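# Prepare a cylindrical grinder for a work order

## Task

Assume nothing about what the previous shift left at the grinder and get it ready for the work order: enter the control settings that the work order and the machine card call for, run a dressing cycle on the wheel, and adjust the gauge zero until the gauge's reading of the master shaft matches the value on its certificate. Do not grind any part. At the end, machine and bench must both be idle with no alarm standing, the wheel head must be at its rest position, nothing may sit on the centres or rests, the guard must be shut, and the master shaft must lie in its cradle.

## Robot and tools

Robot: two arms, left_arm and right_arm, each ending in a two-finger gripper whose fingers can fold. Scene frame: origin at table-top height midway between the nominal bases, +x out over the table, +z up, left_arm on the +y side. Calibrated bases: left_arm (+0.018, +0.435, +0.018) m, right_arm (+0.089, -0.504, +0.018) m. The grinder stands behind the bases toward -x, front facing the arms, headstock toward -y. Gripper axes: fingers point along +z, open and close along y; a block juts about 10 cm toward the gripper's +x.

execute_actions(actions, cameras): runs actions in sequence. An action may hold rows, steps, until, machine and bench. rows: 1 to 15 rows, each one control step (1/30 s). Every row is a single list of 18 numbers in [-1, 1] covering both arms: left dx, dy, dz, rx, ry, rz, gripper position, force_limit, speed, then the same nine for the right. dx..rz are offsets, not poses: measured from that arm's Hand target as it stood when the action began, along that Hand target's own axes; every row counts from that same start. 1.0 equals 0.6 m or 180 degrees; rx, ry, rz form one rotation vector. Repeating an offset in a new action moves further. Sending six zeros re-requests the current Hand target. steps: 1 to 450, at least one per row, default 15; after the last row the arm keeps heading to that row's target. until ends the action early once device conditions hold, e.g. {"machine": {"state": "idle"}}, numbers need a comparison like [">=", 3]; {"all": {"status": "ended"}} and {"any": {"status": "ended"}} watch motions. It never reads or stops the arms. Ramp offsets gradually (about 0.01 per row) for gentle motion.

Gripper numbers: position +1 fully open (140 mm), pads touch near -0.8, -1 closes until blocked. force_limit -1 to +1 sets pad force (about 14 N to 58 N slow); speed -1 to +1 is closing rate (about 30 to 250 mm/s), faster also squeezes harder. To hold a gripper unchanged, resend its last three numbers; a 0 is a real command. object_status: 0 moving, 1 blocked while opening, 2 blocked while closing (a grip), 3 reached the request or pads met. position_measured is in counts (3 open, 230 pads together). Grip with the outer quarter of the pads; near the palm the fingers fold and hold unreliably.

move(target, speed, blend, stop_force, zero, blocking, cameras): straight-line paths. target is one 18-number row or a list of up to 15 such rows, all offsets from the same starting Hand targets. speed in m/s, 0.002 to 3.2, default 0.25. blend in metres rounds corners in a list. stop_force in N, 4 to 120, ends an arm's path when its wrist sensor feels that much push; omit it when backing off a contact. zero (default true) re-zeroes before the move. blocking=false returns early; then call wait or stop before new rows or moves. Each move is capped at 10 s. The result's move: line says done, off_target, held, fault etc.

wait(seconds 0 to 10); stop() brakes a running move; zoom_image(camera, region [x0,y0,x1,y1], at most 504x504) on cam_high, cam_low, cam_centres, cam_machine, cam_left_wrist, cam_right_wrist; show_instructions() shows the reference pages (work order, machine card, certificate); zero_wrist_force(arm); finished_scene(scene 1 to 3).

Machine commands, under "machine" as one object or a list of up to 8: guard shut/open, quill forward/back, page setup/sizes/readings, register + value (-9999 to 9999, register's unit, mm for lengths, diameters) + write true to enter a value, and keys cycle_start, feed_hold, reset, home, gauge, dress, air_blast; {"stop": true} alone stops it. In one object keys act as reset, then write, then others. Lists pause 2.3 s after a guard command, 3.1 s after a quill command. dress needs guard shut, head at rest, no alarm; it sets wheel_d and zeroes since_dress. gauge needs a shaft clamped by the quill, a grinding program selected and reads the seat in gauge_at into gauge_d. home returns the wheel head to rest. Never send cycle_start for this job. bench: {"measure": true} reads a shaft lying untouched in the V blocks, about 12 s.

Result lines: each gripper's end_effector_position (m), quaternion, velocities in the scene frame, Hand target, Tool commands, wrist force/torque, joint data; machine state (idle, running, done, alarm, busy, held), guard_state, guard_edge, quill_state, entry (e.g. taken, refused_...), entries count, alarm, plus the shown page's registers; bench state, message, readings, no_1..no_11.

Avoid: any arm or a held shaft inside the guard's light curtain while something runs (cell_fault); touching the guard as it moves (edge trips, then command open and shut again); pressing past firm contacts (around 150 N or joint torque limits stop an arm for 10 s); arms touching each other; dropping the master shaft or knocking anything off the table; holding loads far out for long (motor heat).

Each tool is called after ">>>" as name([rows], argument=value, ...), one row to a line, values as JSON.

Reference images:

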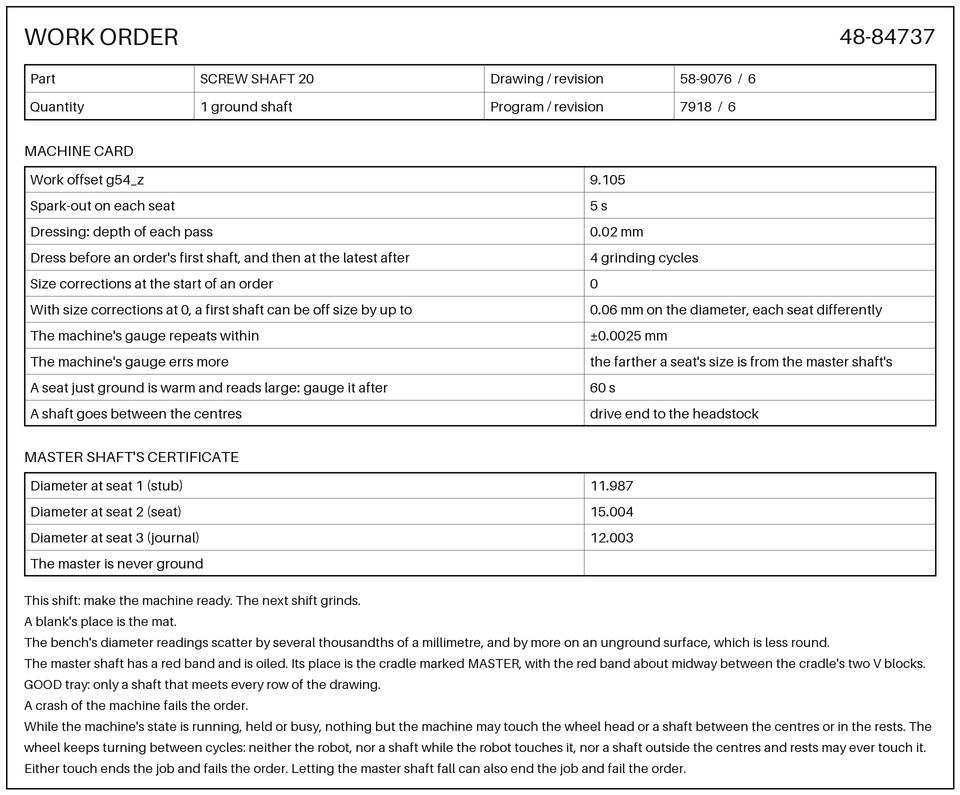

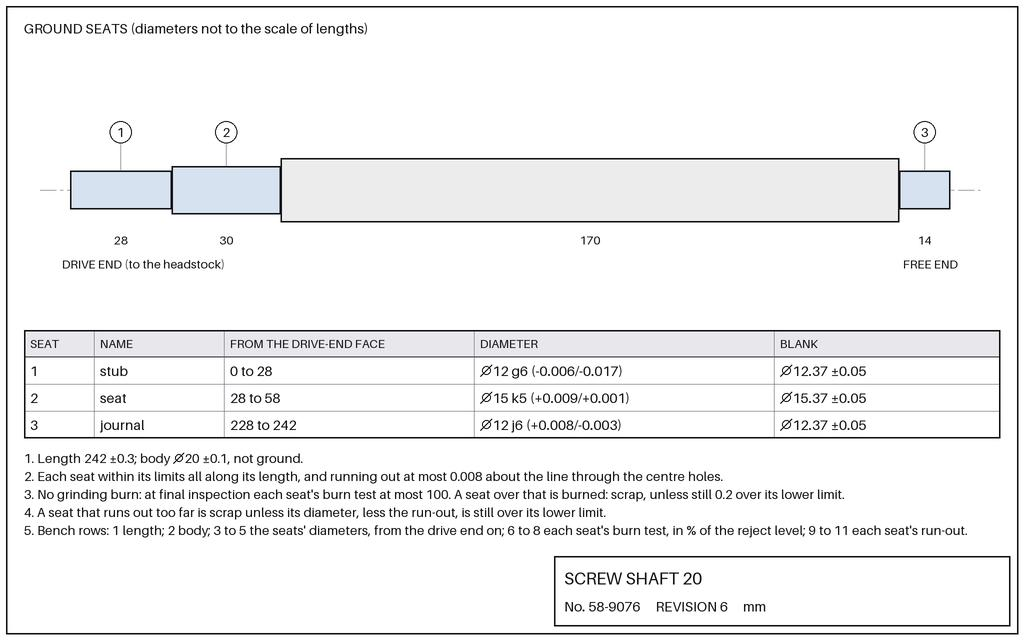

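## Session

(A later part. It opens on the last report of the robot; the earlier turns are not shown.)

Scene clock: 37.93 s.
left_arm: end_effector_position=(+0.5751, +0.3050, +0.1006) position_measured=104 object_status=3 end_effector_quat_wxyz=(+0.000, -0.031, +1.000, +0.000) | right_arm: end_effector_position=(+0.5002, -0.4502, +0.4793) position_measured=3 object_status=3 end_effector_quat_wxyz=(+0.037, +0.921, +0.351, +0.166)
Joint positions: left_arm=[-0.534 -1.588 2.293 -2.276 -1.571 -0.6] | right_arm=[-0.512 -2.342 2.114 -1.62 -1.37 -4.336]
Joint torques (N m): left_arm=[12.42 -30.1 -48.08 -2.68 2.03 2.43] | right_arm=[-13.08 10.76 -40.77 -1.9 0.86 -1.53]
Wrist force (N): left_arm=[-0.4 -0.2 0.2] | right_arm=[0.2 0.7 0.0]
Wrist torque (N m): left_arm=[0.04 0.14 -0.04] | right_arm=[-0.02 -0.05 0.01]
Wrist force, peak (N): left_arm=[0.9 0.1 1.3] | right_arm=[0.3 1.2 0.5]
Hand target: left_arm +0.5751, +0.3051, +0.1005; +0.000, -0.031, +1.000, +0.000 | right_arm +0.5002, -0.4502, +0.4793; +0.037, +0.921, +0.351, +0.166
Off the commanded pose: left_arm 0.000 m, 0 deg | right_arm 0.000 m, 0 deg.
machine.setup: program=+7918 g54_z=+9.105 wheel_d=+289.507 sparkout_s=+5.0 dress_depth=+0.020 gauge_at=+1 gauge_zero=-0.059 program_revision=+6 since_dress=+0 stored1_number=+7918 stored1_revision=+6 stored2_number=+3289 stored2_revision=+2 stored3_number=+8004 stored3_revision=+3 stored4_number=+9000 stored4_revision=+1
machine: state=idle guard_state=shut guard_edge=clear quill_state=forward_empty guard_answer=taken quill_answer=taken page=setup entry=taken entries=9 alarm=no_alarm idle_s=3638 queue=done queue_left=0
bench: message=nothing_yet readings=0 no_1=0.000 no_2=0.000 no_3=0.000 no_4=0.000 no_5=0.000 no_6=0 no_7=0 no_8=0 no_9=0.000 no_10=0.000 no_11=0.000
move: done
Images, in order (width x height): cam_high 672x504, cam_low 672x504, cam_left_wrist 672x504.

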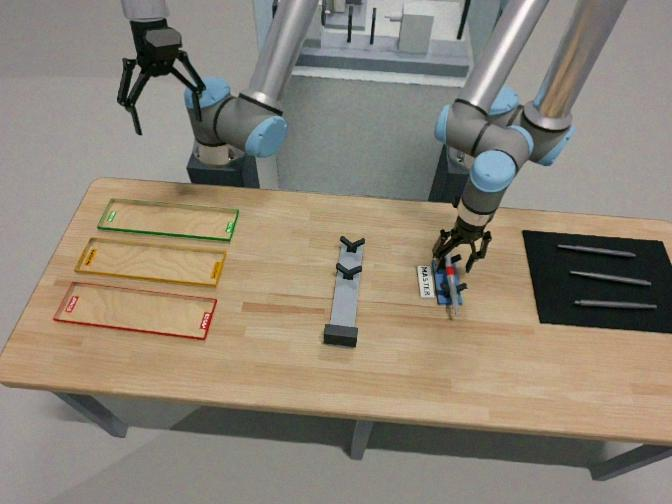

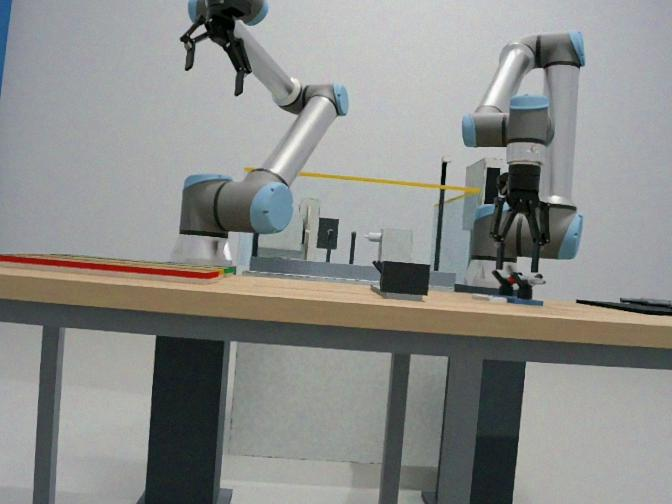

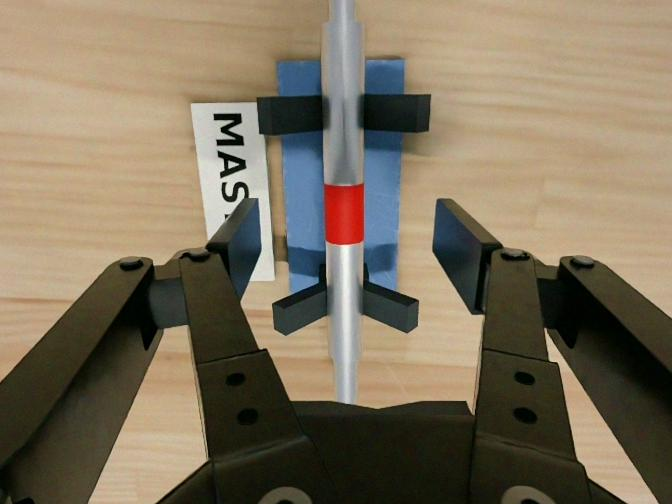

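>>> move(target=[0,-0.0028,0.033,0,0,0,-0.1,1,0,0,0,0,0,0,0,1,1,1], speed=0.1, cameras=["cam_high","cam_left_wrist","cam_low"])

>>> zoom_image(camera="cam_low", region=[440, 160, 600, 320])

>>> zoom_image(camera="cam_high", region=[390, 180, 530, 320])

Scene clock: 39.13 s.
left_arm: end_effector_position=(+0.5751, +0.3034, +0.0806) position_measured=141 object_status=3 end_effector_quat_wxyz=(+0.000, -0.031, +1.000, +0.000) | right_arm: end_effector_position=(+0.5002, -0.4502, +0.4793) position_measured=3 object_status=3 end_effector_quat_wxyz=(+0.037, +0.921, +0.351, +0.166)
Joint positions: left_arm=[-0.536 -1.558 2.31 -2.323 -1.571 -0.603] | right_arm=[-0.512 -2.342 2.114 -1.62 -1.37 -4.336]
Joint torques (N m): left_arm=[-8.63 -46.61 -46.69 -2.64 3.15 -1.76] | right_arm=[-13.82 10.86 -39.58 -1.94 1.25 -1.89]
Wrist force (N): left_arm=[0.1 -0.2 0.3] | right_arm=[-0.3 1.0 0.2]
Wrist torque (N m): left_arm=[0.04 0.05 -0.05] | right_arm=[0.06 0.07 0.01]
Wrist force, peak (N): left_arm=[0.2 -0.3 1.7] | right_arm=[0.1 1.1 0.2]
Hand target: left_arm +0.5752, +0.3034, +0.0807; +0.000, -0.031, +1.000, +0.000 | right_arm +0.5002, -0.4502, +0.4793; +0.037, +0.921, +0.351, +0.166
Off the commanded pose: left_arm 0.000 m, 0 deg | right_arm 0.000 m, 0 deg.
machine.setup: program=+7918 g54_z=+9.105 wheel_d=+289.507 sparkout_s=+5.0 dress_depth=+0.020 gauge_at=+1 gauge_zero=-0.059 program_revision=+6 since_dress=+0 stored1_number=+7918 stored1_revision=+6 stored2_number=+3289 stored2_revision=+2 stored3_number=+8004 stored3_revision=+3 stored4_number=+9000 stored4_revision=+1
machine: state=idle guard_state=shut guard_edge=clear quill_state=forward_empty guard_answer=taken quill_answer=taken page=setup entry=taken entries=9 alarm=no_alarm idle_s=3639 queue=done queue_left=0
bench: message=nothing_yet readings=0 no_1=0.000 no_2=0.000 no_3=0.000 no_4=0.000 no_5=0.000 no_6=0 no_7=0 no_8=0 no_9=0.000 no_10=0.000 no_11=0.000
move: done
Images, in order (width x height): cam_high 672x504, cam_low 672x504, cam_left_wrist 672x504.

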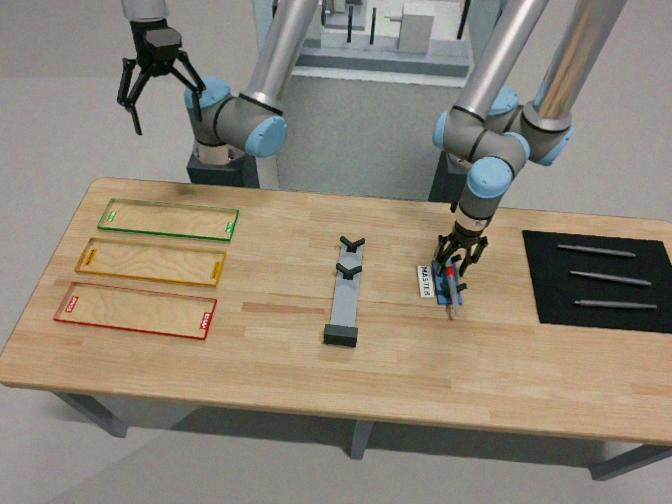

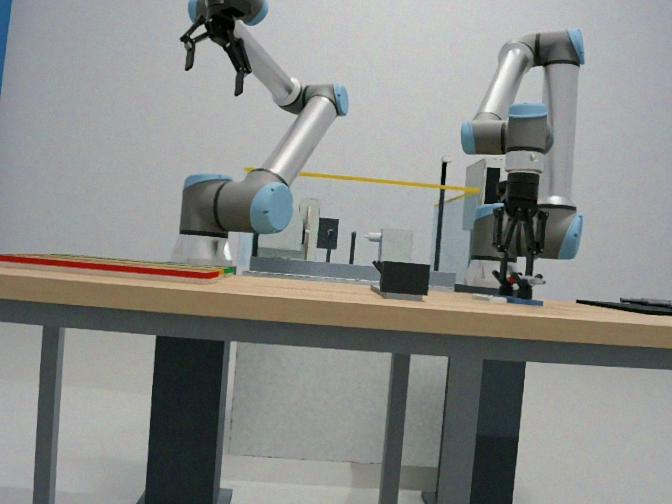

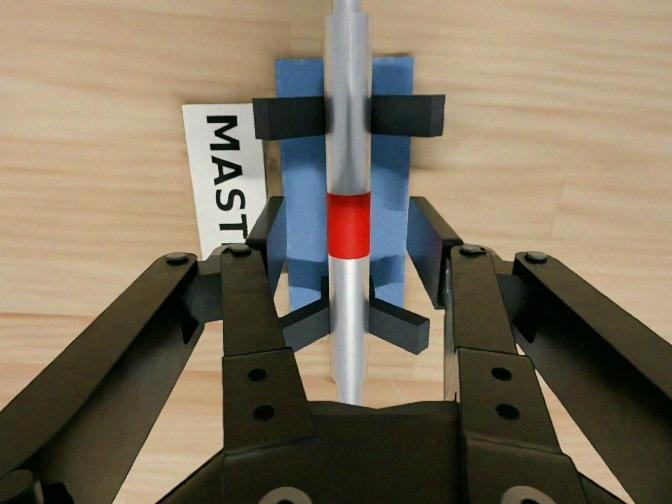

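Scaled by 3.150.

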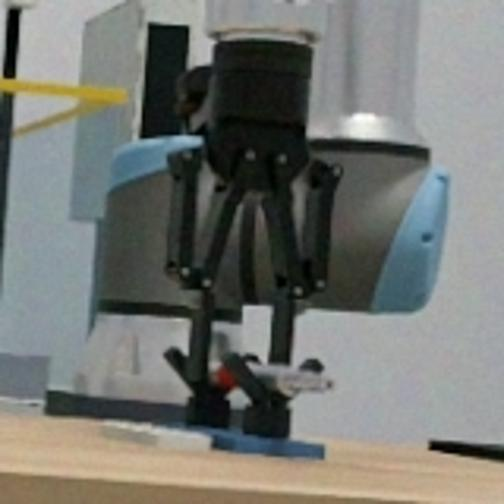

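Scaled by 3.600.

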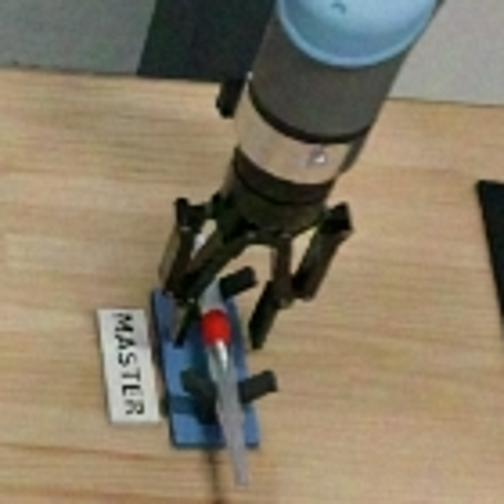

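>>> move(target=[0,0,0.023,0,0,0,-0.3,1,0,0,0,0,0,0,0,1,1,1], speed=0.08, cameras=["cam_high","cam_left_wrist","cam_low"])

>>> zoom_image(camera="cam_low", region=[480, 220, 560, 320])

Scene clock: 40.33 s.
left_arm: end_effector_position=(+0.5751, +0.3034, +0.0668) position_measured=167 object_status=3 end_effector_quat_wxyz=(+0.000, -0.031, +1.000, +0.000) | right_arm: end_effector_position=(+0.5002, -0.4502, +0.4793) position_measured=3 object_status=3 end_effector_quat_wxyz=(+0.037, +0.921, +0.351, +0.166)
Joint positions: left_arm=[-0.536 -1.537 2.321 -2.356 -1.571 -0.603] | right_arm=[-0.512 -2.342 2.114 -1.62 -1.37 -4.336]
Joint torques (N m): left_arm=[3.96 -48.69 -46.34 -2.62 3.44 2.21] | right_arm=[-12.72 8.8 -40.96 -1.99 0.91 -1.77]
Wrist force (N): left_arm=[0.1 -0.1 0.4] | right_arm=[0.0 0.9 -0.2]
Wrist torque (N m): left_arm=[0.04 0.05 -0.04] | right_arm=[0.04 0.01 0.01]
Wrist force, peak (N): left_arm=[0.4 -0.3 1.1] | right_arm=[0.0 1.3 0.0]
Hand target: left_arm +0.5752, +0.3034, +0.0669; +0.000, -0.031, +1.000, +0.000 | right_arm +0.5002, -0.4502, +0.4793; +0.037, +0.921, +0.351, +0.166
Off the commanded pose: left_arm 0.000 m, 0 deg | right_arm 0.000 m, 0 deg.
machine.setup: program=+7918 g54_z=+9.105 wheel_d=+289.507 sparkout_s=+5.0 dress_depth=+0.020 gauge_at=+1 gauge_zero=-0.059 program_revision=+6 since_dress=+0 stored1_number=+7918 stored1_revision=+6 stored2_number=+3289 stored2_revision=+2 stored3_number=+8004 stored3_revision=+3 stored4_number=+9000 stored4_revision=+1
machine: state=idle guard_state=shut guard_edge=clear quill_state=forward_empty guard_answer=taken quill_answer=taken page=setup entry=taken entries=9 alarm=no_alarm idle_s=3640 queue=done queue_left=0
bench: message=nothing_yet readings=0 no_1=0.000 no_2=0.000 no_3=0.000 no_4=0.000 no_5=0.000 no_6=0 no_7=0 no_8=0 no_9=0.000 no_10=0.000 no_11=0.000
move: done
Images, in order (width x height): cam_high 672x504, cam_low 672x504, cam_left_wrist 672x504.

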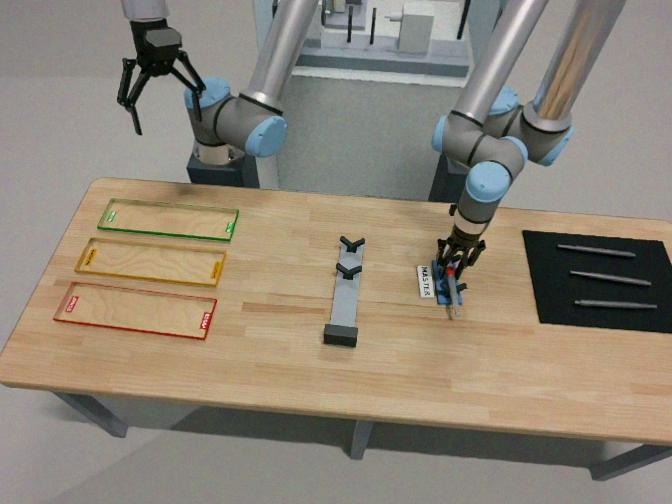

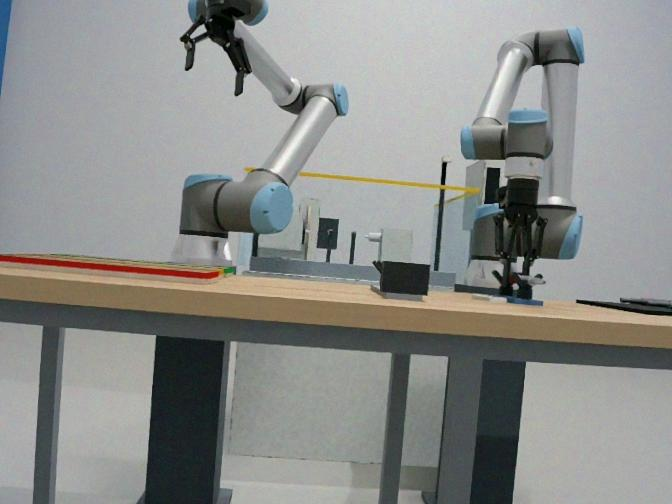

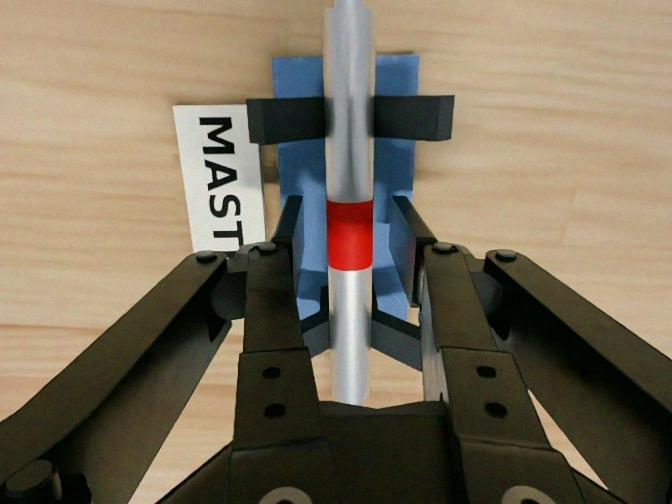

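Scaled by 5.040.

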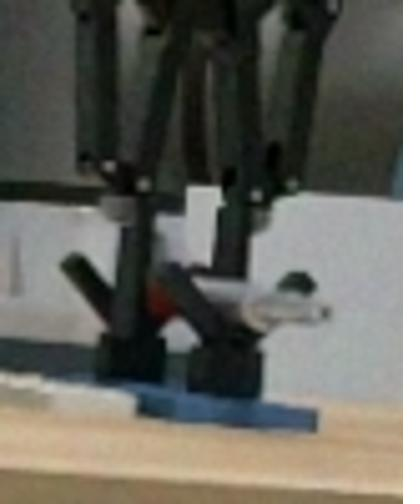

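>>> zoom_image(camera="cam_left_wrist", region=[250, 170, 450, 320])

>>> zoom_image(camera="cam_high", region=[420, 230, 490, 330])

Scaled by 2.520.

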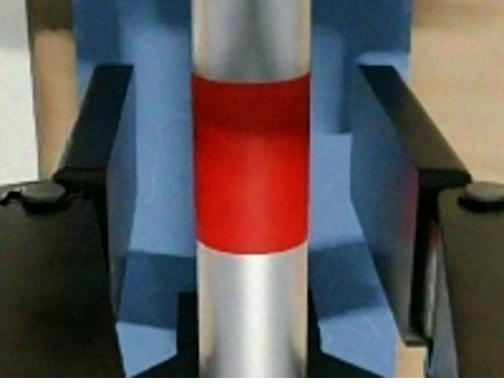

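Scaled by 5.040.

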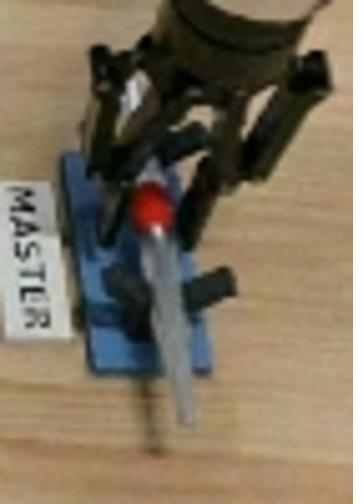

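>>> move(target=[0,0,-0.009,0,0,0,-0.3,1,0,0,0,0,0,0,0,1,1,1], speed=0.08)

>>> execute_actions([
  {"rows":[[0,0,0,0,0,0,-1,0.3,-1,0,0,0,0,0,0,1,1,1]],"steps":60},
], cameras=["cam_left_wrist","cam_low"])

Scene clock: 42.40 s.
left_arm: end_effector_position=(+0.5752, +0.3034, +0.0724) position_measured=167 object_status=3 end_effector_quat_wxyz=(+0.000, -0.031, +1.000, +0.000) | right_arm: end_effector_position=(+0.5002, -0.4502, +0.4793) position_measured=3 object_status=3 end_effector_quat_wxyz=(+0.037, +0.921, +0.351, +0.166)
Joint positions: left_arm=[-0.536 -1.546 2.316 -2.342 -1.571 -0.602] | right_arm=[-0.512 -2.342 2.114 -1.62 -1.37 -4.336]
Joint torques (N m): left_arm=[11.35 -31.5 -40.38 -5.26 3.11 2] | right_arm=[-13.63 11.26 -40.36 -1.96 0.81 -1.66]
Wrist force (N): left_arm=[0.1 0.2 1.2] | right_arm=[0.0 0.8 0.4]
Wrist torque (N m): left_arm=[0.13 0.07 -0.05] | right_arm=[0.01 0.00 0.01]
Wrist force, peak (N): left_arm=[0.1 0.2 1.2] | right_arm=[0.0 1.3 0.0]
Hand target: left_arm +0.5752, +0.3034, +0.0723; +0.000, -0.031, +1.000, +0.000 | right_arm +0.5002, -0.4502, +0.4793; +0.037, +0.921, +0.351, +0.166
Off the commanded pose: left_arm 0.000 m, 0 deg | right_arm 0.000 m, 0 deg.
machine.setup: program=+7918 g54_z=+9.105 wheel_d=+289.507 sparkout_s=+5.0 dress_depth=+0.020 gauge_at=+1 gauge_zero=-0.059 program_revision=+6 since_dress=+0 stored1_number=+7918 stored1_revision=+6 stored2_number=+3289 stored2_revision=+2 stored3_number=+8004 stored3_revision=+3 stored4_number=+9000 stored4_revision=+1
machine: state=idle guard_state=shut guard_edge=clear quill_state=forward_empty guard_answer=taken quill_answer=taken page=setup entry=taken entries=9 alarm=no_alarm idle_s=3642 queue=done queue_left=0
bench: message=nothing_yet readings=0 no_1=0.000 no_2=0.000 no_3=0.000 no_4=0.000 no_5=0.000 no_6=0 no_7=0 no_8=0 no_9=0.000 no_10=0.000 no_11=0.000
move: done

Scene clock: 44.60 s.
left_arm: end_effector_position=(+0.5752, +0.3034, +0.0723) position_measured=203 object_status=2 end_effector_quat_wxyz=(+0.000, -0.031, +1.000, +0.000) | right_arm: end_effector_position=(+0.5002, -0.4502, +0.4793) position_measured=3 object_status=3 end_effector_quat_wxyz=(+0.037, +0.921, +0.351, +0.166)
Joint positions: left_arm=[-0.536 -1.545 2.316 -2.343 -1.571 -0.602] | right_arm=[-0.512 -2.342 2.114 -1.62 -1.37 -4.336]
Joint torques (N m): left_arm=[0.53 -33.92 -45.07 -6.42 -4.92 1.15] | right_arm=[-12.06 11.25 -40.9 -2.11 1.01 -1.53]
Wrist force (N): left_arm=[1.4 5.6 -8.2] | right_arm=[0.2 1.0 0.2]
Wrist torque (N m): left_arm=[-0.04 0.03 -0.68] | right_arm=[0.04 -0.05 0.01]
Wrist force, peak (N): left_arm=[1.8 5.5 -8.8] | right_arm=[-0.1 1.3 -0.1]
Hand target: left_arm +0.5752, +0.3034, +0.0723; +0.000, -0.031, +1.000, +0.000 | right_arm +0.5002, -0.4502, +0.4793; +0.037, +0.921, +0.351, +0.166
Off the commanded pose: left_arm 0.000 m, 0 deg | right_arm 0.000 m, 0 deg.
machine.setup: program=+7918 g54_z=+9.105 wheel_d=+289.507 sparkout_s=+5.0 dress_depth=+0.020 gauge_at=+1 gauge_zero=-0.059 program_revision=+6 since_dress=+0 stored1_number=+7918 stored1_revision=+6 stored2_number=+3289 stored2_revision=+2 stored3_number=+8004 stored3_revision=+3 stored4_number=+9000 stored4_revision=+1
machine: state=idle guard_state=shut guard_edge=clear quill_state=forward_empty guard_answer=taken quill_answer=taken page=setup entry=taken entries=9 alarm=no_alarm idle_s=3644 queue=done queue_left=0
bench: message=nothing_yet readings=0 no_1=0.000 no_2=0.000 no_3=0.000 no_4=0.000 no_5=0.000 no_6=0 no_7=0 no_8=0 no_9=0.000 no_10=0.000 no_11=0.000
Images, in order (width x height): cam_low 672x504, cam_left_wrist 672x504.

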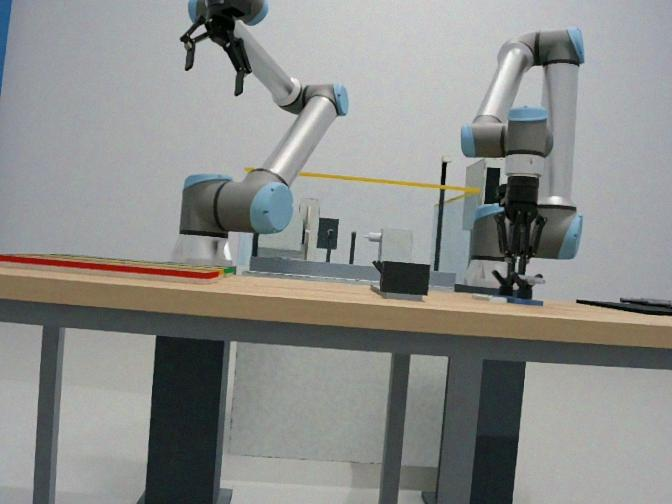

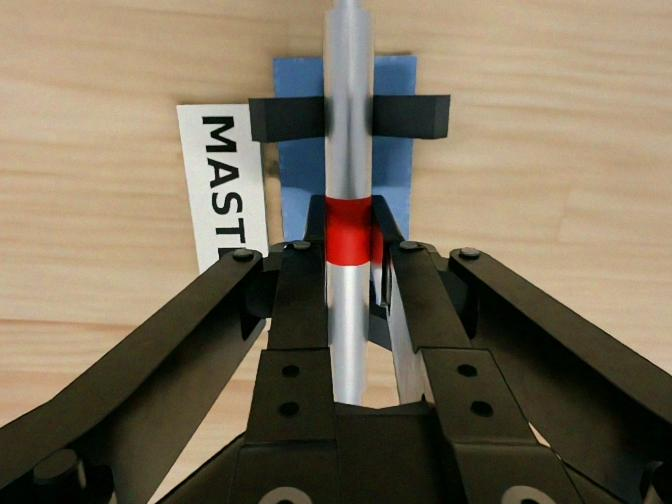

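>>> move(target=[0,0,-0.46,0,0,0,-1,0.3,-1,0,0,0,0,0,0,1,1,1], speed=0.15, cameras=["cam_left_wrist","cam_high"])

Scene clock: 47.13 s.
left_arm: end_effector_position=(+0.5750, +0.3035, +0.3483) position_measured=203 object_status=2 end_effector_quat_wxyz=(+0.000, -0.031, +1.000, +0.000) | right_arm: end_effector_position=(+0.5002, -0.4502, +0.4793) position_measured=3 object_status=3 end_effector_quat_wxyz=(+0.037, +0.921, +0.351, +0.166)
Joint positions: left_arm=[-0.536 -1.795 1.984 -1.76 -1.571 -0.603] | right_arm=[-0.512 -2.342 2.114 -1.62 -1.37 -4.336]
Joint torques (N m): left_arm=[-13.95 -28.43 -59.86 -4.66 3 -2.93] | right_arm=[-13.07 9.66 -41.23 -1.96 0.81 -1.63]
Wrist force (N): left_arm=[0.2 0.4 6.0] | right_arm=[0.0 1.1 0.2]
Wrist torque (N m): left_arm=[0.21 0.08 -0.05] | right_arm=[0.09 0.00 0.01]
Wrist force, peak (N): left_arm=[1.2 5.8 -8.3] | right_arm=[0.2 1.3 0.0]
Hand target: left_arm +0.5750, +0.3035, +0.3483; +0.000, -0.031, +1.000, +0.000 | right_arm +0.5002, -0.4502, +0.4793; +0.037, +0.921, +0.351, +0.166
Off the commanded pose: left_arm 0.000 m, 0 deg | right_arm 0.000 m, 0 deg.
machine.setup: program=+7918 g54_z=+9.105 wheel_d=+289.507 sparkout_s=+5.0 dress_depth=+0.020 gauge_at=+1 gauge_zero=-0.059 program_revision=+6 since_dress=+0 stored1_number=+7918 stored1_revision=+6 stored2_number=+3289 stored2_revision=+2 stored3_number=+8004 stored3_revision=+3 stored4_number=+9000 stored4_revision=+1
machine: state=idle guard_state=shut guard_edge=clear quill_state=forward_empty guard_answer=taken quill_answer=taken page=setup entry=taken entries=9 alarm=no_alarm idle_s=3647 queue=done queue_left=0
bench: message=nothing_yet readings=0 no_1=0.000 no_2=0.000 no_3=0.000 no_4=0.000 no_5=0.000 no_6=0 no_7=0 no_8=0 no_9=0.000 no_10=0.000 no_11=0.000
move: done
Images, in order (width x height): cam_high 672x504, cam_left_wrist 672x504.

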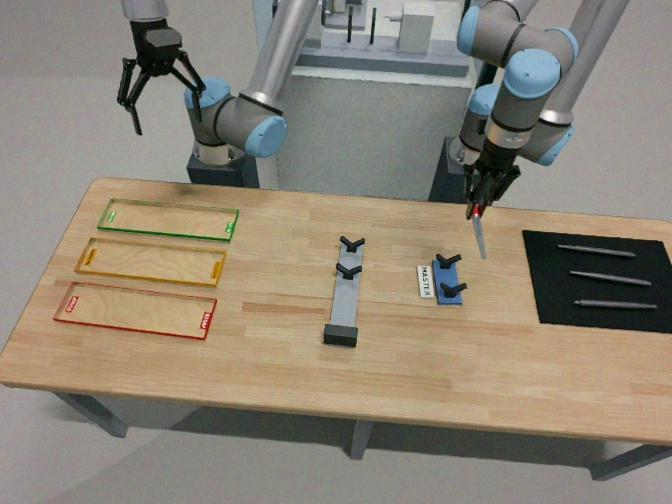

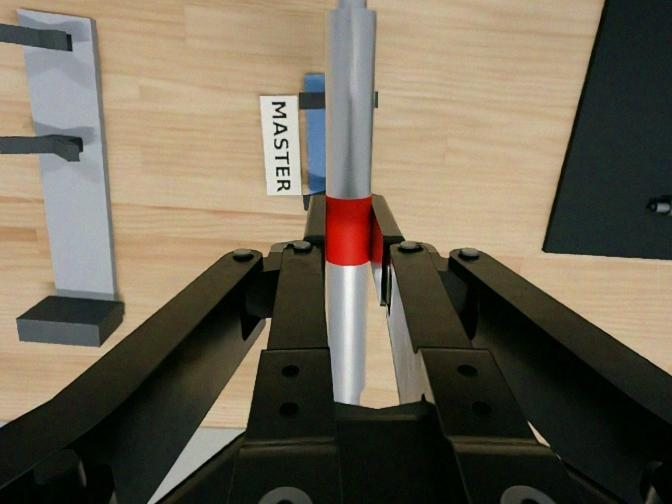

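>>> execute_actions([
  {"machine":[{"quill":"back"},{"guard":"open"}],"steps":2},
])

>>> move(target=[0,0,0,0,0,0,-1,0.3,-1,0.183,0.518,0.385,0,0,0,1,1,1], speed=0.3)

>>> move(target=[0.5,-0.643,-0.12,0,0,0.5197,-1,0.3,-1,0,0,0,0,0,0,1,1,1], speed=0.25, cameras=["all"])

Scene clock: 49.50 s.
left_arm: end_effector_position=(+0.5750, +0.3035, +0.3483) position_measured=203 object_status=2 end_effector_quat_wxyz=(+0.000, -0.031, +1.000, +0.000) | right_arm: end_effector_position=(+0.5002, -0.4502, +0.4793) position_measured=3 object_status=3 end_effector_quat_wxyz=(+0.037, +0.921, +0.351, +0.166)
Joint positions: left_arm=[-0.536 -1.795 1.984 -1.76 -1.571 -0.603] | right_arm=[-0.512 -2.342 2.114 -1.62 -1.37 -4.336]
Joint torques (N m): left_arm=[-16.82 -23.46 -62.3 -3.36 0.89 -2.73] | right_arm=[-12.54 9.87 -40.91 -2.05 0.93 -1.78]
Wrist force (N): left_arm=[0.0 0.2 5.9] | right_arm=[0.2 0.8 0.1]
Wrist torque (N m): left_arm=[0.15 0.13 -0.05] | right_arm=[0.01 -0.03 0.01]
Wrist force, peak (N): left_arm=[0.4 0.1 6.1] | right_arm=[0.0 1.3 -0.1]
Hand target: left_arm +0.5750, +0.3035, +0.3483; +0.000, -0.031, +1.000, +0.000 | right_arm +0.5002, -0.4502, +0.4793; +0.037, +0.921, +0.351, +0.166
Tool commands: left_gripper/position=-1.0 left_gripper/force_limit=+0.3 left_gripper/speed=-1.0 right_gripper/position=+1.0 right_gripper/force_limit=+1.0 right_gripper/speed=+1.0
Off the commanded pose: left_arm 0.000 m, 0 deg | right_arm 0.000 m, 0 deg.
machine.setup: program=+7918 g54_z=+9.105 wheel_d=+289.507 sparkout_s=+5.0 dress_depth=+0.020 gauge_at=+1 gauge_zero=-0.059 program_revision=+6 since_dress=+0 stored1_number=+7918 stored1_revision=+6 stored2_number=+3289 stored2_revision=+2 stored3_number=+8004 stored3_revision=+3 stored4_number=+9000 stored4_revision=+1
machine: state=idle guard_state=shut guard_edge=clear quill_state=between guard_answer=taken quill_answer=taken page=setup entry=taken entries=9 alarm=no_alarm idle_s=3649 queue=running queue_left=1
bench: message=nothing_yet readings=0 no_1=0.000 no_2=0.000 no_3=0.000 no_4=0.000 no_5=0.000 no_6=0 no_7=0 no_8=0 no_9=0.000 no_10=0.000 no_11=0.000

Scene clock: 51.33 s.
left_arm: end_effector_position=(+0.5750, +0.3035, +0.3483) position_measured=203 object_status=2 end_effector_quat_wxyz=(+0.000, -0.031, +1.000, +0.000) | right_arm: end_effector_position=(+0.8504, -0.6001, +0.3497) position_measured=3 object_status=3 end_effector_quat_wxyz=(+0.037, +0.921, +0.351, +0.166)
Joint positions: left_arm=[-0.536 -1.795 1.984 -1.76 -1.571 -0.603] | right_arm=[-0.458 -1.611 1.921 -2.169 -1.385 -4.283]
Joint torques (N m): left_arm=[-14.59 -22.63 -62.1 -3.52 -0.51 -3] | right_arm=[-2.72 -32.61 -44.98 -3.36 -1.36 -1.29]
Wrist force (N): left_arm=[-0.1 -0.1 5.8] | right_arm=[0.7 0.6 -0.5]
Wrist torque (N m): left_arm=[0.09 0.14 -0.05] | right_arm=[0.00 -0.21 -0.13]
Wrist force, peak (N): left_arm=[0.5 0.4 6.1] | right_arm=[1.5 3.8 1.9]
Hand target: left_arm +0.5750, +0.3035, +0.3483; +0.000, -0.031, +1.000, +0.000 | right_arm +0.8504, -0.6002, +0.3495; +0.037, +0.921, +0.351, +0.166
Off the commanded pose: left_arm 0.000 m, 0 deg | right_arm 0.000 m, 0 deg.
machine.setup: program=+7918 g54_z=+9.105 wheel_d=+289.507 sparkout_s=+5.0 dress_depth=+0.020 gauge_at=+1 gauge_zero=-0.059 program_revision=+6 since_dress=+0 stored1_number=+7918 stored1_revision=+6 stored2_number=+3289 stored2_revision=+2 stored3_number=+8004 stored3_revision=+3 stored4_number=+9000 stored4_revision=+1
machine: state=idle guard_state=shut guard_edge=clear quill_state=between guard_answer=taken quill_answer=taken page=setup entry=taken entries=9 alarm=no_alarm idle_s=3651 queue=running queue_left=1
bench: message=nothing_yet readings=0 no_1=0.000 no_2=0.000 no_3=0.000 no_4=0.000 no_5=0.000 no_6=0 no_7=0 no_8=0 no_9=0.000 no_10=0.000 no_11=0.000
move: done

Scene clock: 55.07 s.
left_arm: end_effector_position=(+0.2995, -0.1002, +0.4202) position_measured=203 object_status=2 end_effector_quat_wxyz=(+0.000, +0.707, +0.707, +0.000) | right_arm: end_effector_position=(+0.8504, -0.6002, +0.3495) position_measured=3 object_status=3 end_effector_quat_wxyz=(+0.037, +0.921, +0.351, +0.166)
Joint positions: left_arm=[-1.374 -1.753 1.824 -1.642 -1.57 0.192] | right_arm=[-0.458 -1.611 1.921 -2.169 -1.385 -4.283]
Joint torques (N m): left_arm=[-7.28 -35.35 -52.88 -5.72 -2.02 0.8] | right_arm=[-13.18 -31.92 -39.08 -3.38 0.72 -1.6]
Wrist force (N): left_arm=[0.2 -0.1 5.5] | right_arm=[0.8 0.3 -0.4]
Wrist torque (N m): left_arm=[0.08 0.08 -0.04] | right_arm=[-0.07 -0.23 -0.13]
Wrist force, peak (N): left_arm=[-1.4 2.5 6.8] | right_arm=[0.9 0.8 -1.1]
Hand target: left_arm +0.2995, -0.1002, +0.4202; +0.000, +0.707, +0.707, +0.000 | right_arm +0.8504, -0.6002, +0.3495; +0.037, +0.921, +0.351, +0.166
Off the commanded pose: left_arm 0.000 m, 0 deg | right_arm 0.000 m, 0 deg.
machine.setup: program=+7918 g54_z=+9.105 wheel_d=+289.507 sparkout_s=+5.0 dress_depth=+0.020 gauge_at=+1 gauge_zero=-0.059 program_revision=+6 since_dress=+0 stored1_number=+7918 stored1_revision=+6 stored2_number=+3289 stored2_revision=+2 stored3_number=+8004 stored3_revision=+3 stored4_number=+9000 stored4_revision=+1
machine: state=idle guard_state=open guard_edge=clear quill_state=back guard_answer=taken quill_answer=taken page=setup entry=taken entries=9 alarm=no_alarm idle_s=3655 queue=done queue_left=0
bench: message=nothing_yet readings=0 no_1=0.000 no_2=0.000 no_3=0.000 no_4=0.000 no_5=0.000 no_6=0 no_7=0 no_8=0 no_9=0.000 no_10=0.000 no_11=0.000
move: done

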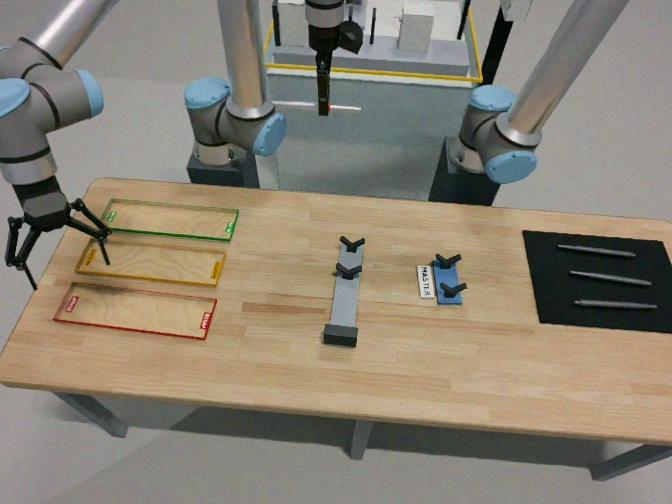

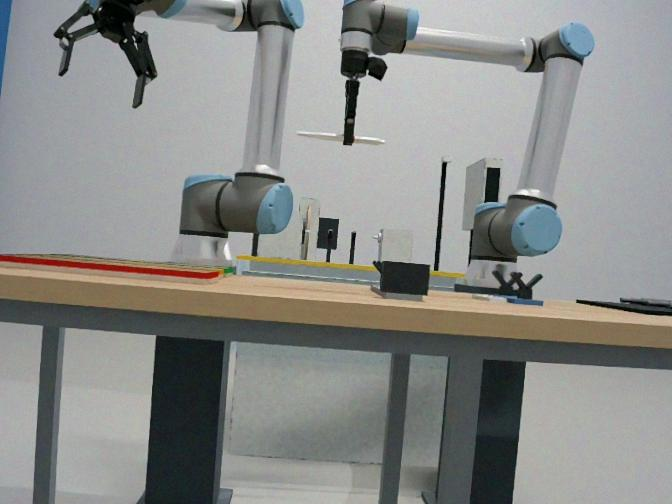

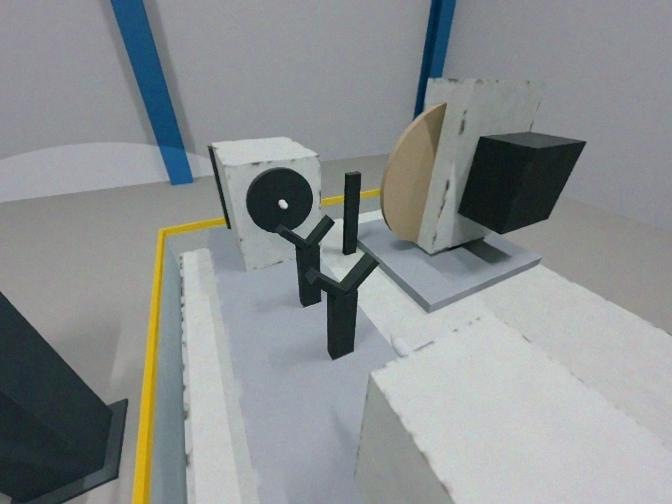

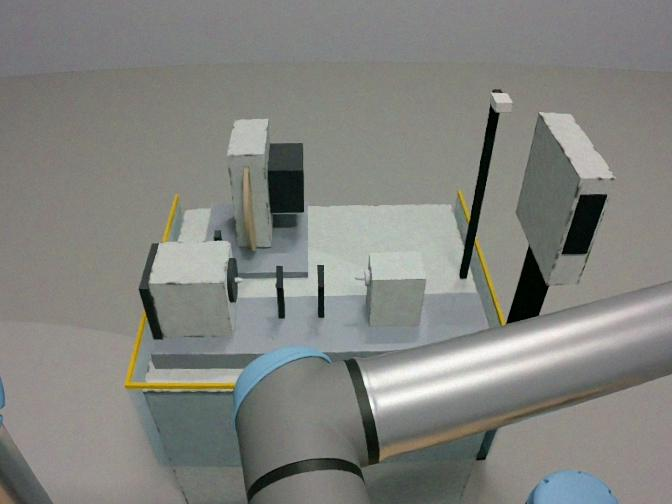

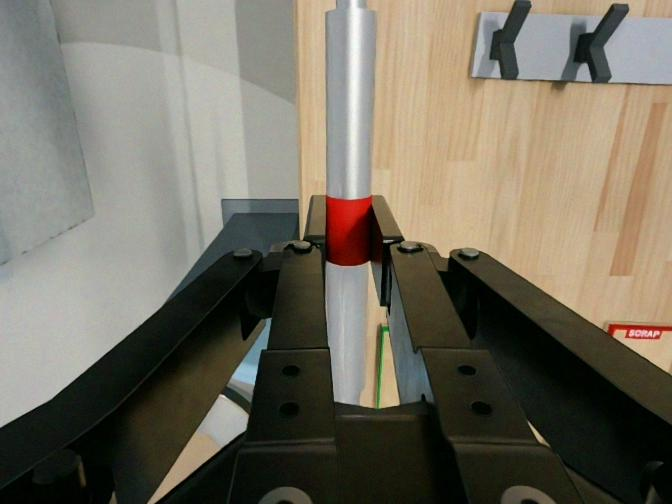

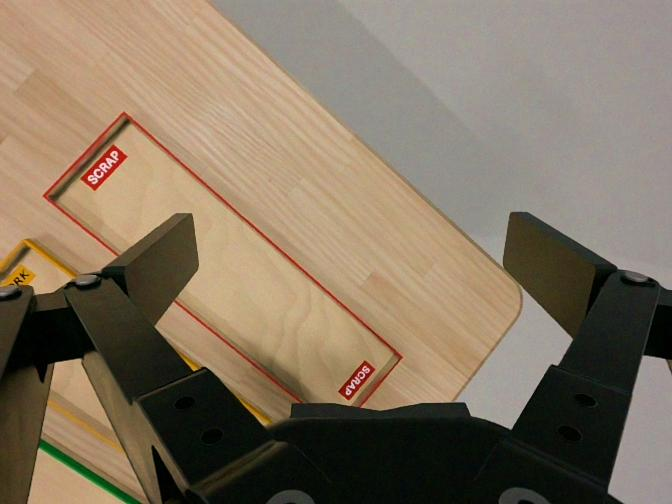

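>>> move(target=[0.167,-0.833,0,0,0,0,-1,0.3,-1,0,0,0,0,0,0,1,1,1], speed=0.25, cameras=["cam_centres","cam_machine","cam_left_wrist"])

Scene clock: 58.27 s.
left_arm: end_effector_position=(-0.2003, -0.0002, +0.4199) position_measured=203 object_status=2 end_effector_quat_wxyz=(+0.000, +0.707, +0.707, +0.000) | right_arm: end_effector_position=(+0.8504, -0.6002, +0.3495) position_measured=3 object_status=3 end_effector_quat_wxyz=(+0.037, +0.921, +0.351, +0.166)
Joint positions: left_arm=[-2.398 -1.968 1.974 -1.576 -1.57 -0.832] | right_arm=[-0.458 -1.611 1.921 -2.169 -1.385 -4.283]
Joint torques (N m): left_arm=[-11.14 -17.42 -49.42 -3.39 0.69 -1.86] | right_arm=[-13.37 -33.64 -39.74 -3.79 0.76 -1.99]
Wrist force (N): left_arm=[0.3 0.1 5.5] | right_arm=[0.5 0.4 -0.6]
Wrist torque (N m): left_arm=[0.12 0.13 -0.17] | right_arm=[-0.03 -0.16 -0.12]
Wrist force, peak (N): left_arm=[1.3 -4.1 5.8] | right_arm=[1.0 0.9 -0.7]
Hand target: left_arm -0.2003, -0.0001, +0.4199; +0.000, +0.707, +0.707, +0.000 | right_arm +0.8504, -0.6002, +0.3495; +0.037, +0.921, +0.351, +0.166
Off the commanded pose: left_arm 0.000 m, 0 deg | right_arm 0.000 m, 0 deg.
machine.setup: program=+7918 g54_z=+9.105 wheel_d=+289.507 sparkout_s=+5.0 dress_depth=+0.020 gauge_at=+1 gauge_zero=-0.059 program_revision=+6 since_dress=+0 stored1_number=+7918 stored1_revision=+6 stored2_number=+3289 stored2_revision=+2 stored3_number=+8004 stored3_revision=+3 stored4_number=+9000 stored4_revision=+1
machine: state=idle guard_state=open guard_edge=clear quill_state=back guard_answer=taken quill_answer=taken page=setup entry=taken entries=9 alarm=no_alarm idle_s=3658 queue=done queue_left=0
bench: message=nothing_yet readings=0 no_1=0.000 no_2=0.000 no_3=0.000 no_4=0.000 no_5=0.000 no_6=0 no_7=0 no_8=0 no_9=0.000 no_10=0.000 no_11=0.000
move: done
Images, in order (width x height): cam_centres 672x504, cam_machine 672x504, cam_left_wrist 672x504.

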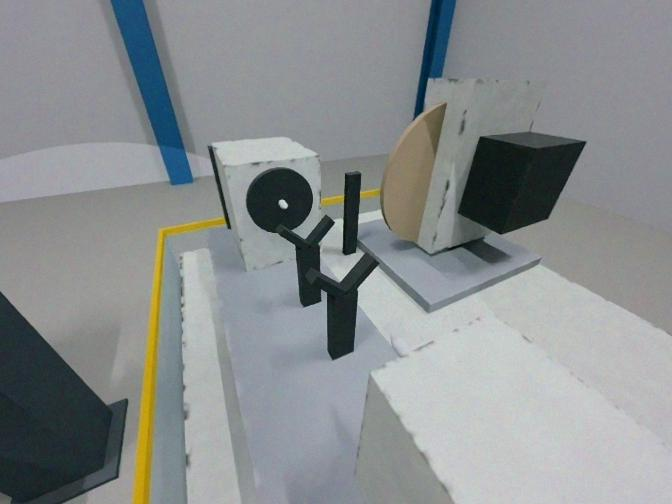

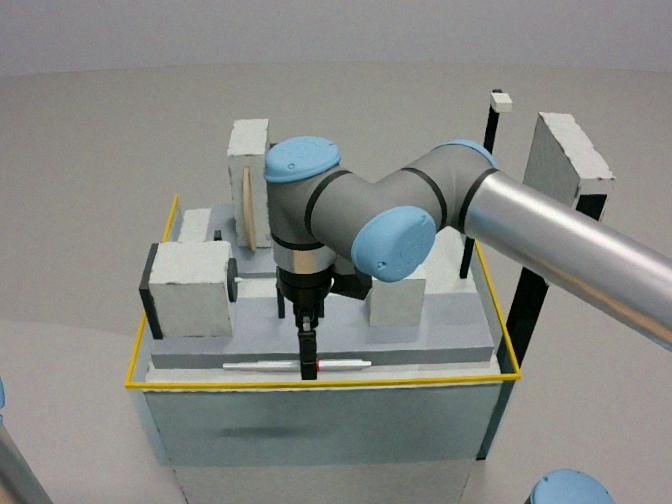

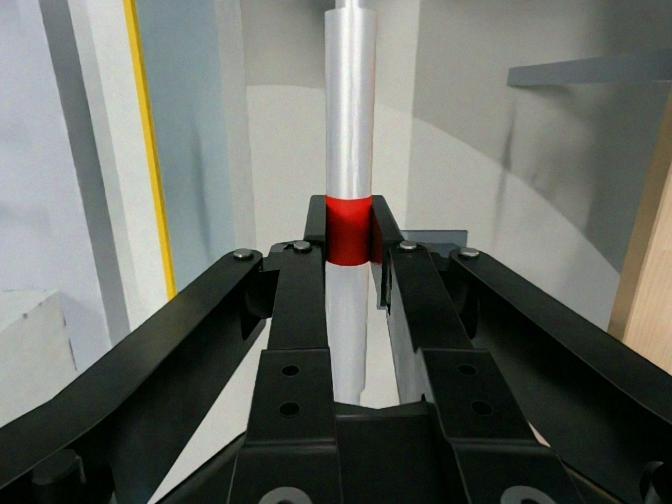

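>>> move(target=[0,-0.333,0,0,0,0,-1,0.3,-1,0,0,0,0,0,0,1,1,1], speed=0.25, cameras=["cam_centres","cam_machine","cam_left_wrist","cam_high","cam_low"])

Scene clock: 60.00 s.
left_arm: end_effector_position=(-0.4000, -0.0002, +0.4197) position_measured=203 object_status=2 end_effector_quat_wxyz=(+0.000, +0.707, +0.707, +0.000) | right_arm: end_effector_position=(+0.8504, -0.6002, +0.3495) position_measured=3 object_status=3 end_effector_quat_wxyz=(+0.037, +0.921, +0.351, +0.166)
Joint positions: left_arm=[-2.625 -1.755 1.826 -1.641 -1.57 -1.059] | right_arm=[-0.458 -1.611 1.921 -2.169 -1.385 -4.283]
Joint torques (N m): left_arm=[-11.79 -30.3 -58.17 -3.95 2.91 1.06] | right_arm=[-12.55 -32.32 -39.42 -3.95 0.83 -1.78]
Wrist force (N): left_arm=[0.2 -0.1 5.2] | right_arm=[0.7 0.5 -0.6]
Wrist torque (N m): left_arm=[0.04 0.11 -0.19] | right_arm=[0.00 -0.20 -0.13]
Wrist force, peak (N): left_arm=[0.4 -5.1 5.7] | right_arm=[1.2 0.7 -0.8]
Hand target: left_arm -0.4001, -0.0001, +0.4197; +0.000, +0.707, +0.707, +0.000 | right_arm +0.8504, -0.6002, +0.3495; +0.037, +0.921, +0.351, +0.166
Off the commanded pose: left_arm 0.000 m, 0 deg | right_arm 0.000 m, 0 deg.
machine.setup: program=+7918 g54_z=+9.105 wheel_d=+289.507 sparkout_s=+5.0 dress_depth=+0.020 gauge_at=+1 gauge_zero=-0.059 program_revision=+6 since_dress=+0 stored1_number=+7918 stored1_revision=+6 stored2_number=+3289 stored2_revision=+2 stored3_number=+8004 stored3_revision=+3 stored4_number=+9000 stored4_revision=+1
machine: state=idle guard_state=open guard_edge=clear quill_state=back guard_answer=taken quill_answer=taken page=setup entry=taken entries=9 alarm=no_alarm idle_s=3659 queue=done queue_left=0
bench: message=nothing_yet readings=0 no_1=0.000 no_2=0.000 no_3=0.000 no_4=0.000 no_5=0.000 no_6=0 no_7=0 no_8=0 no_9=0.000 no_10=0.000 no_11=0.000
move: done
Images, in order (width x height): cam_high 672x504, cam_low 672x504, cam_centres 672x504, cam_machine 672x504, cam_left_wrist 672x504.

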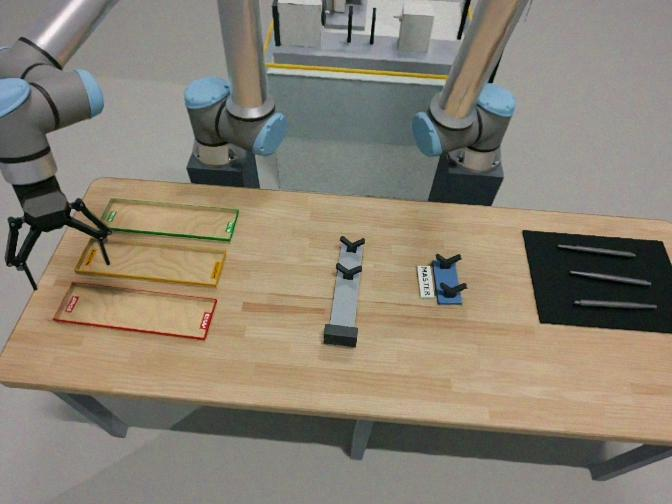

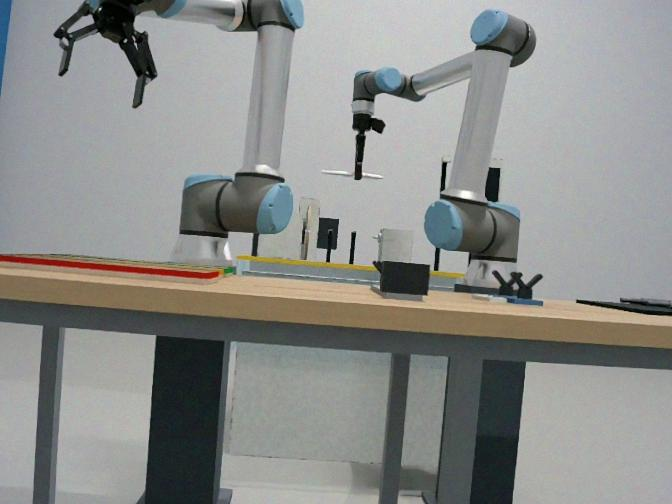

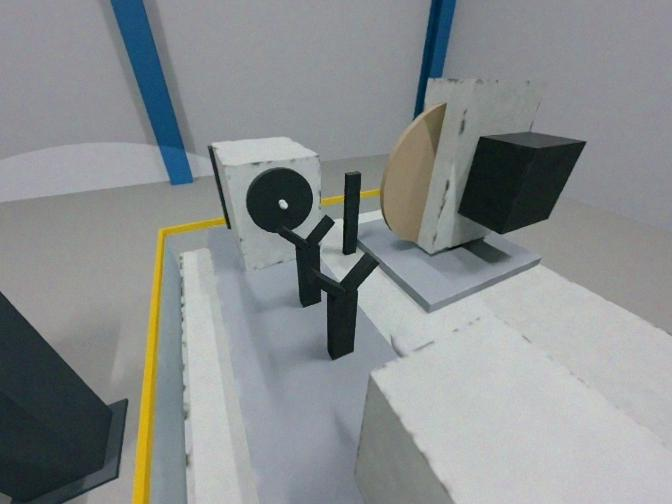

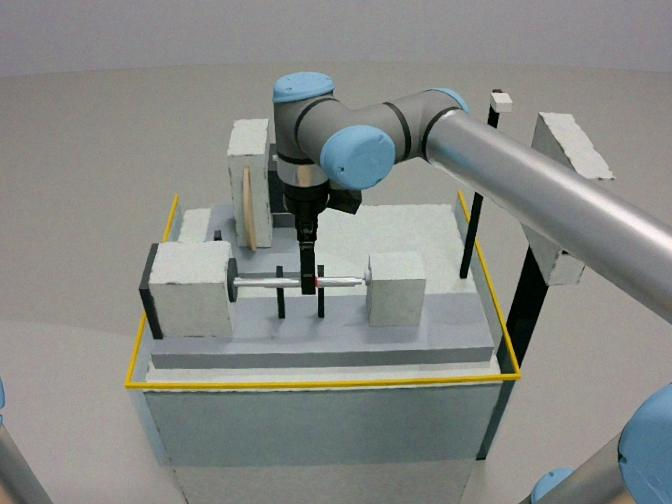

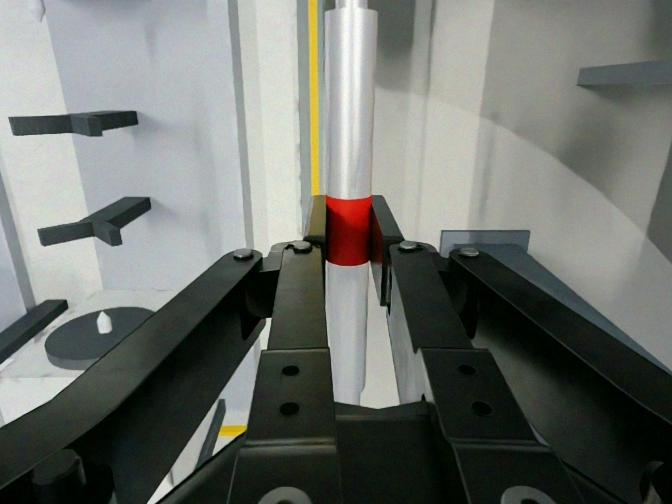

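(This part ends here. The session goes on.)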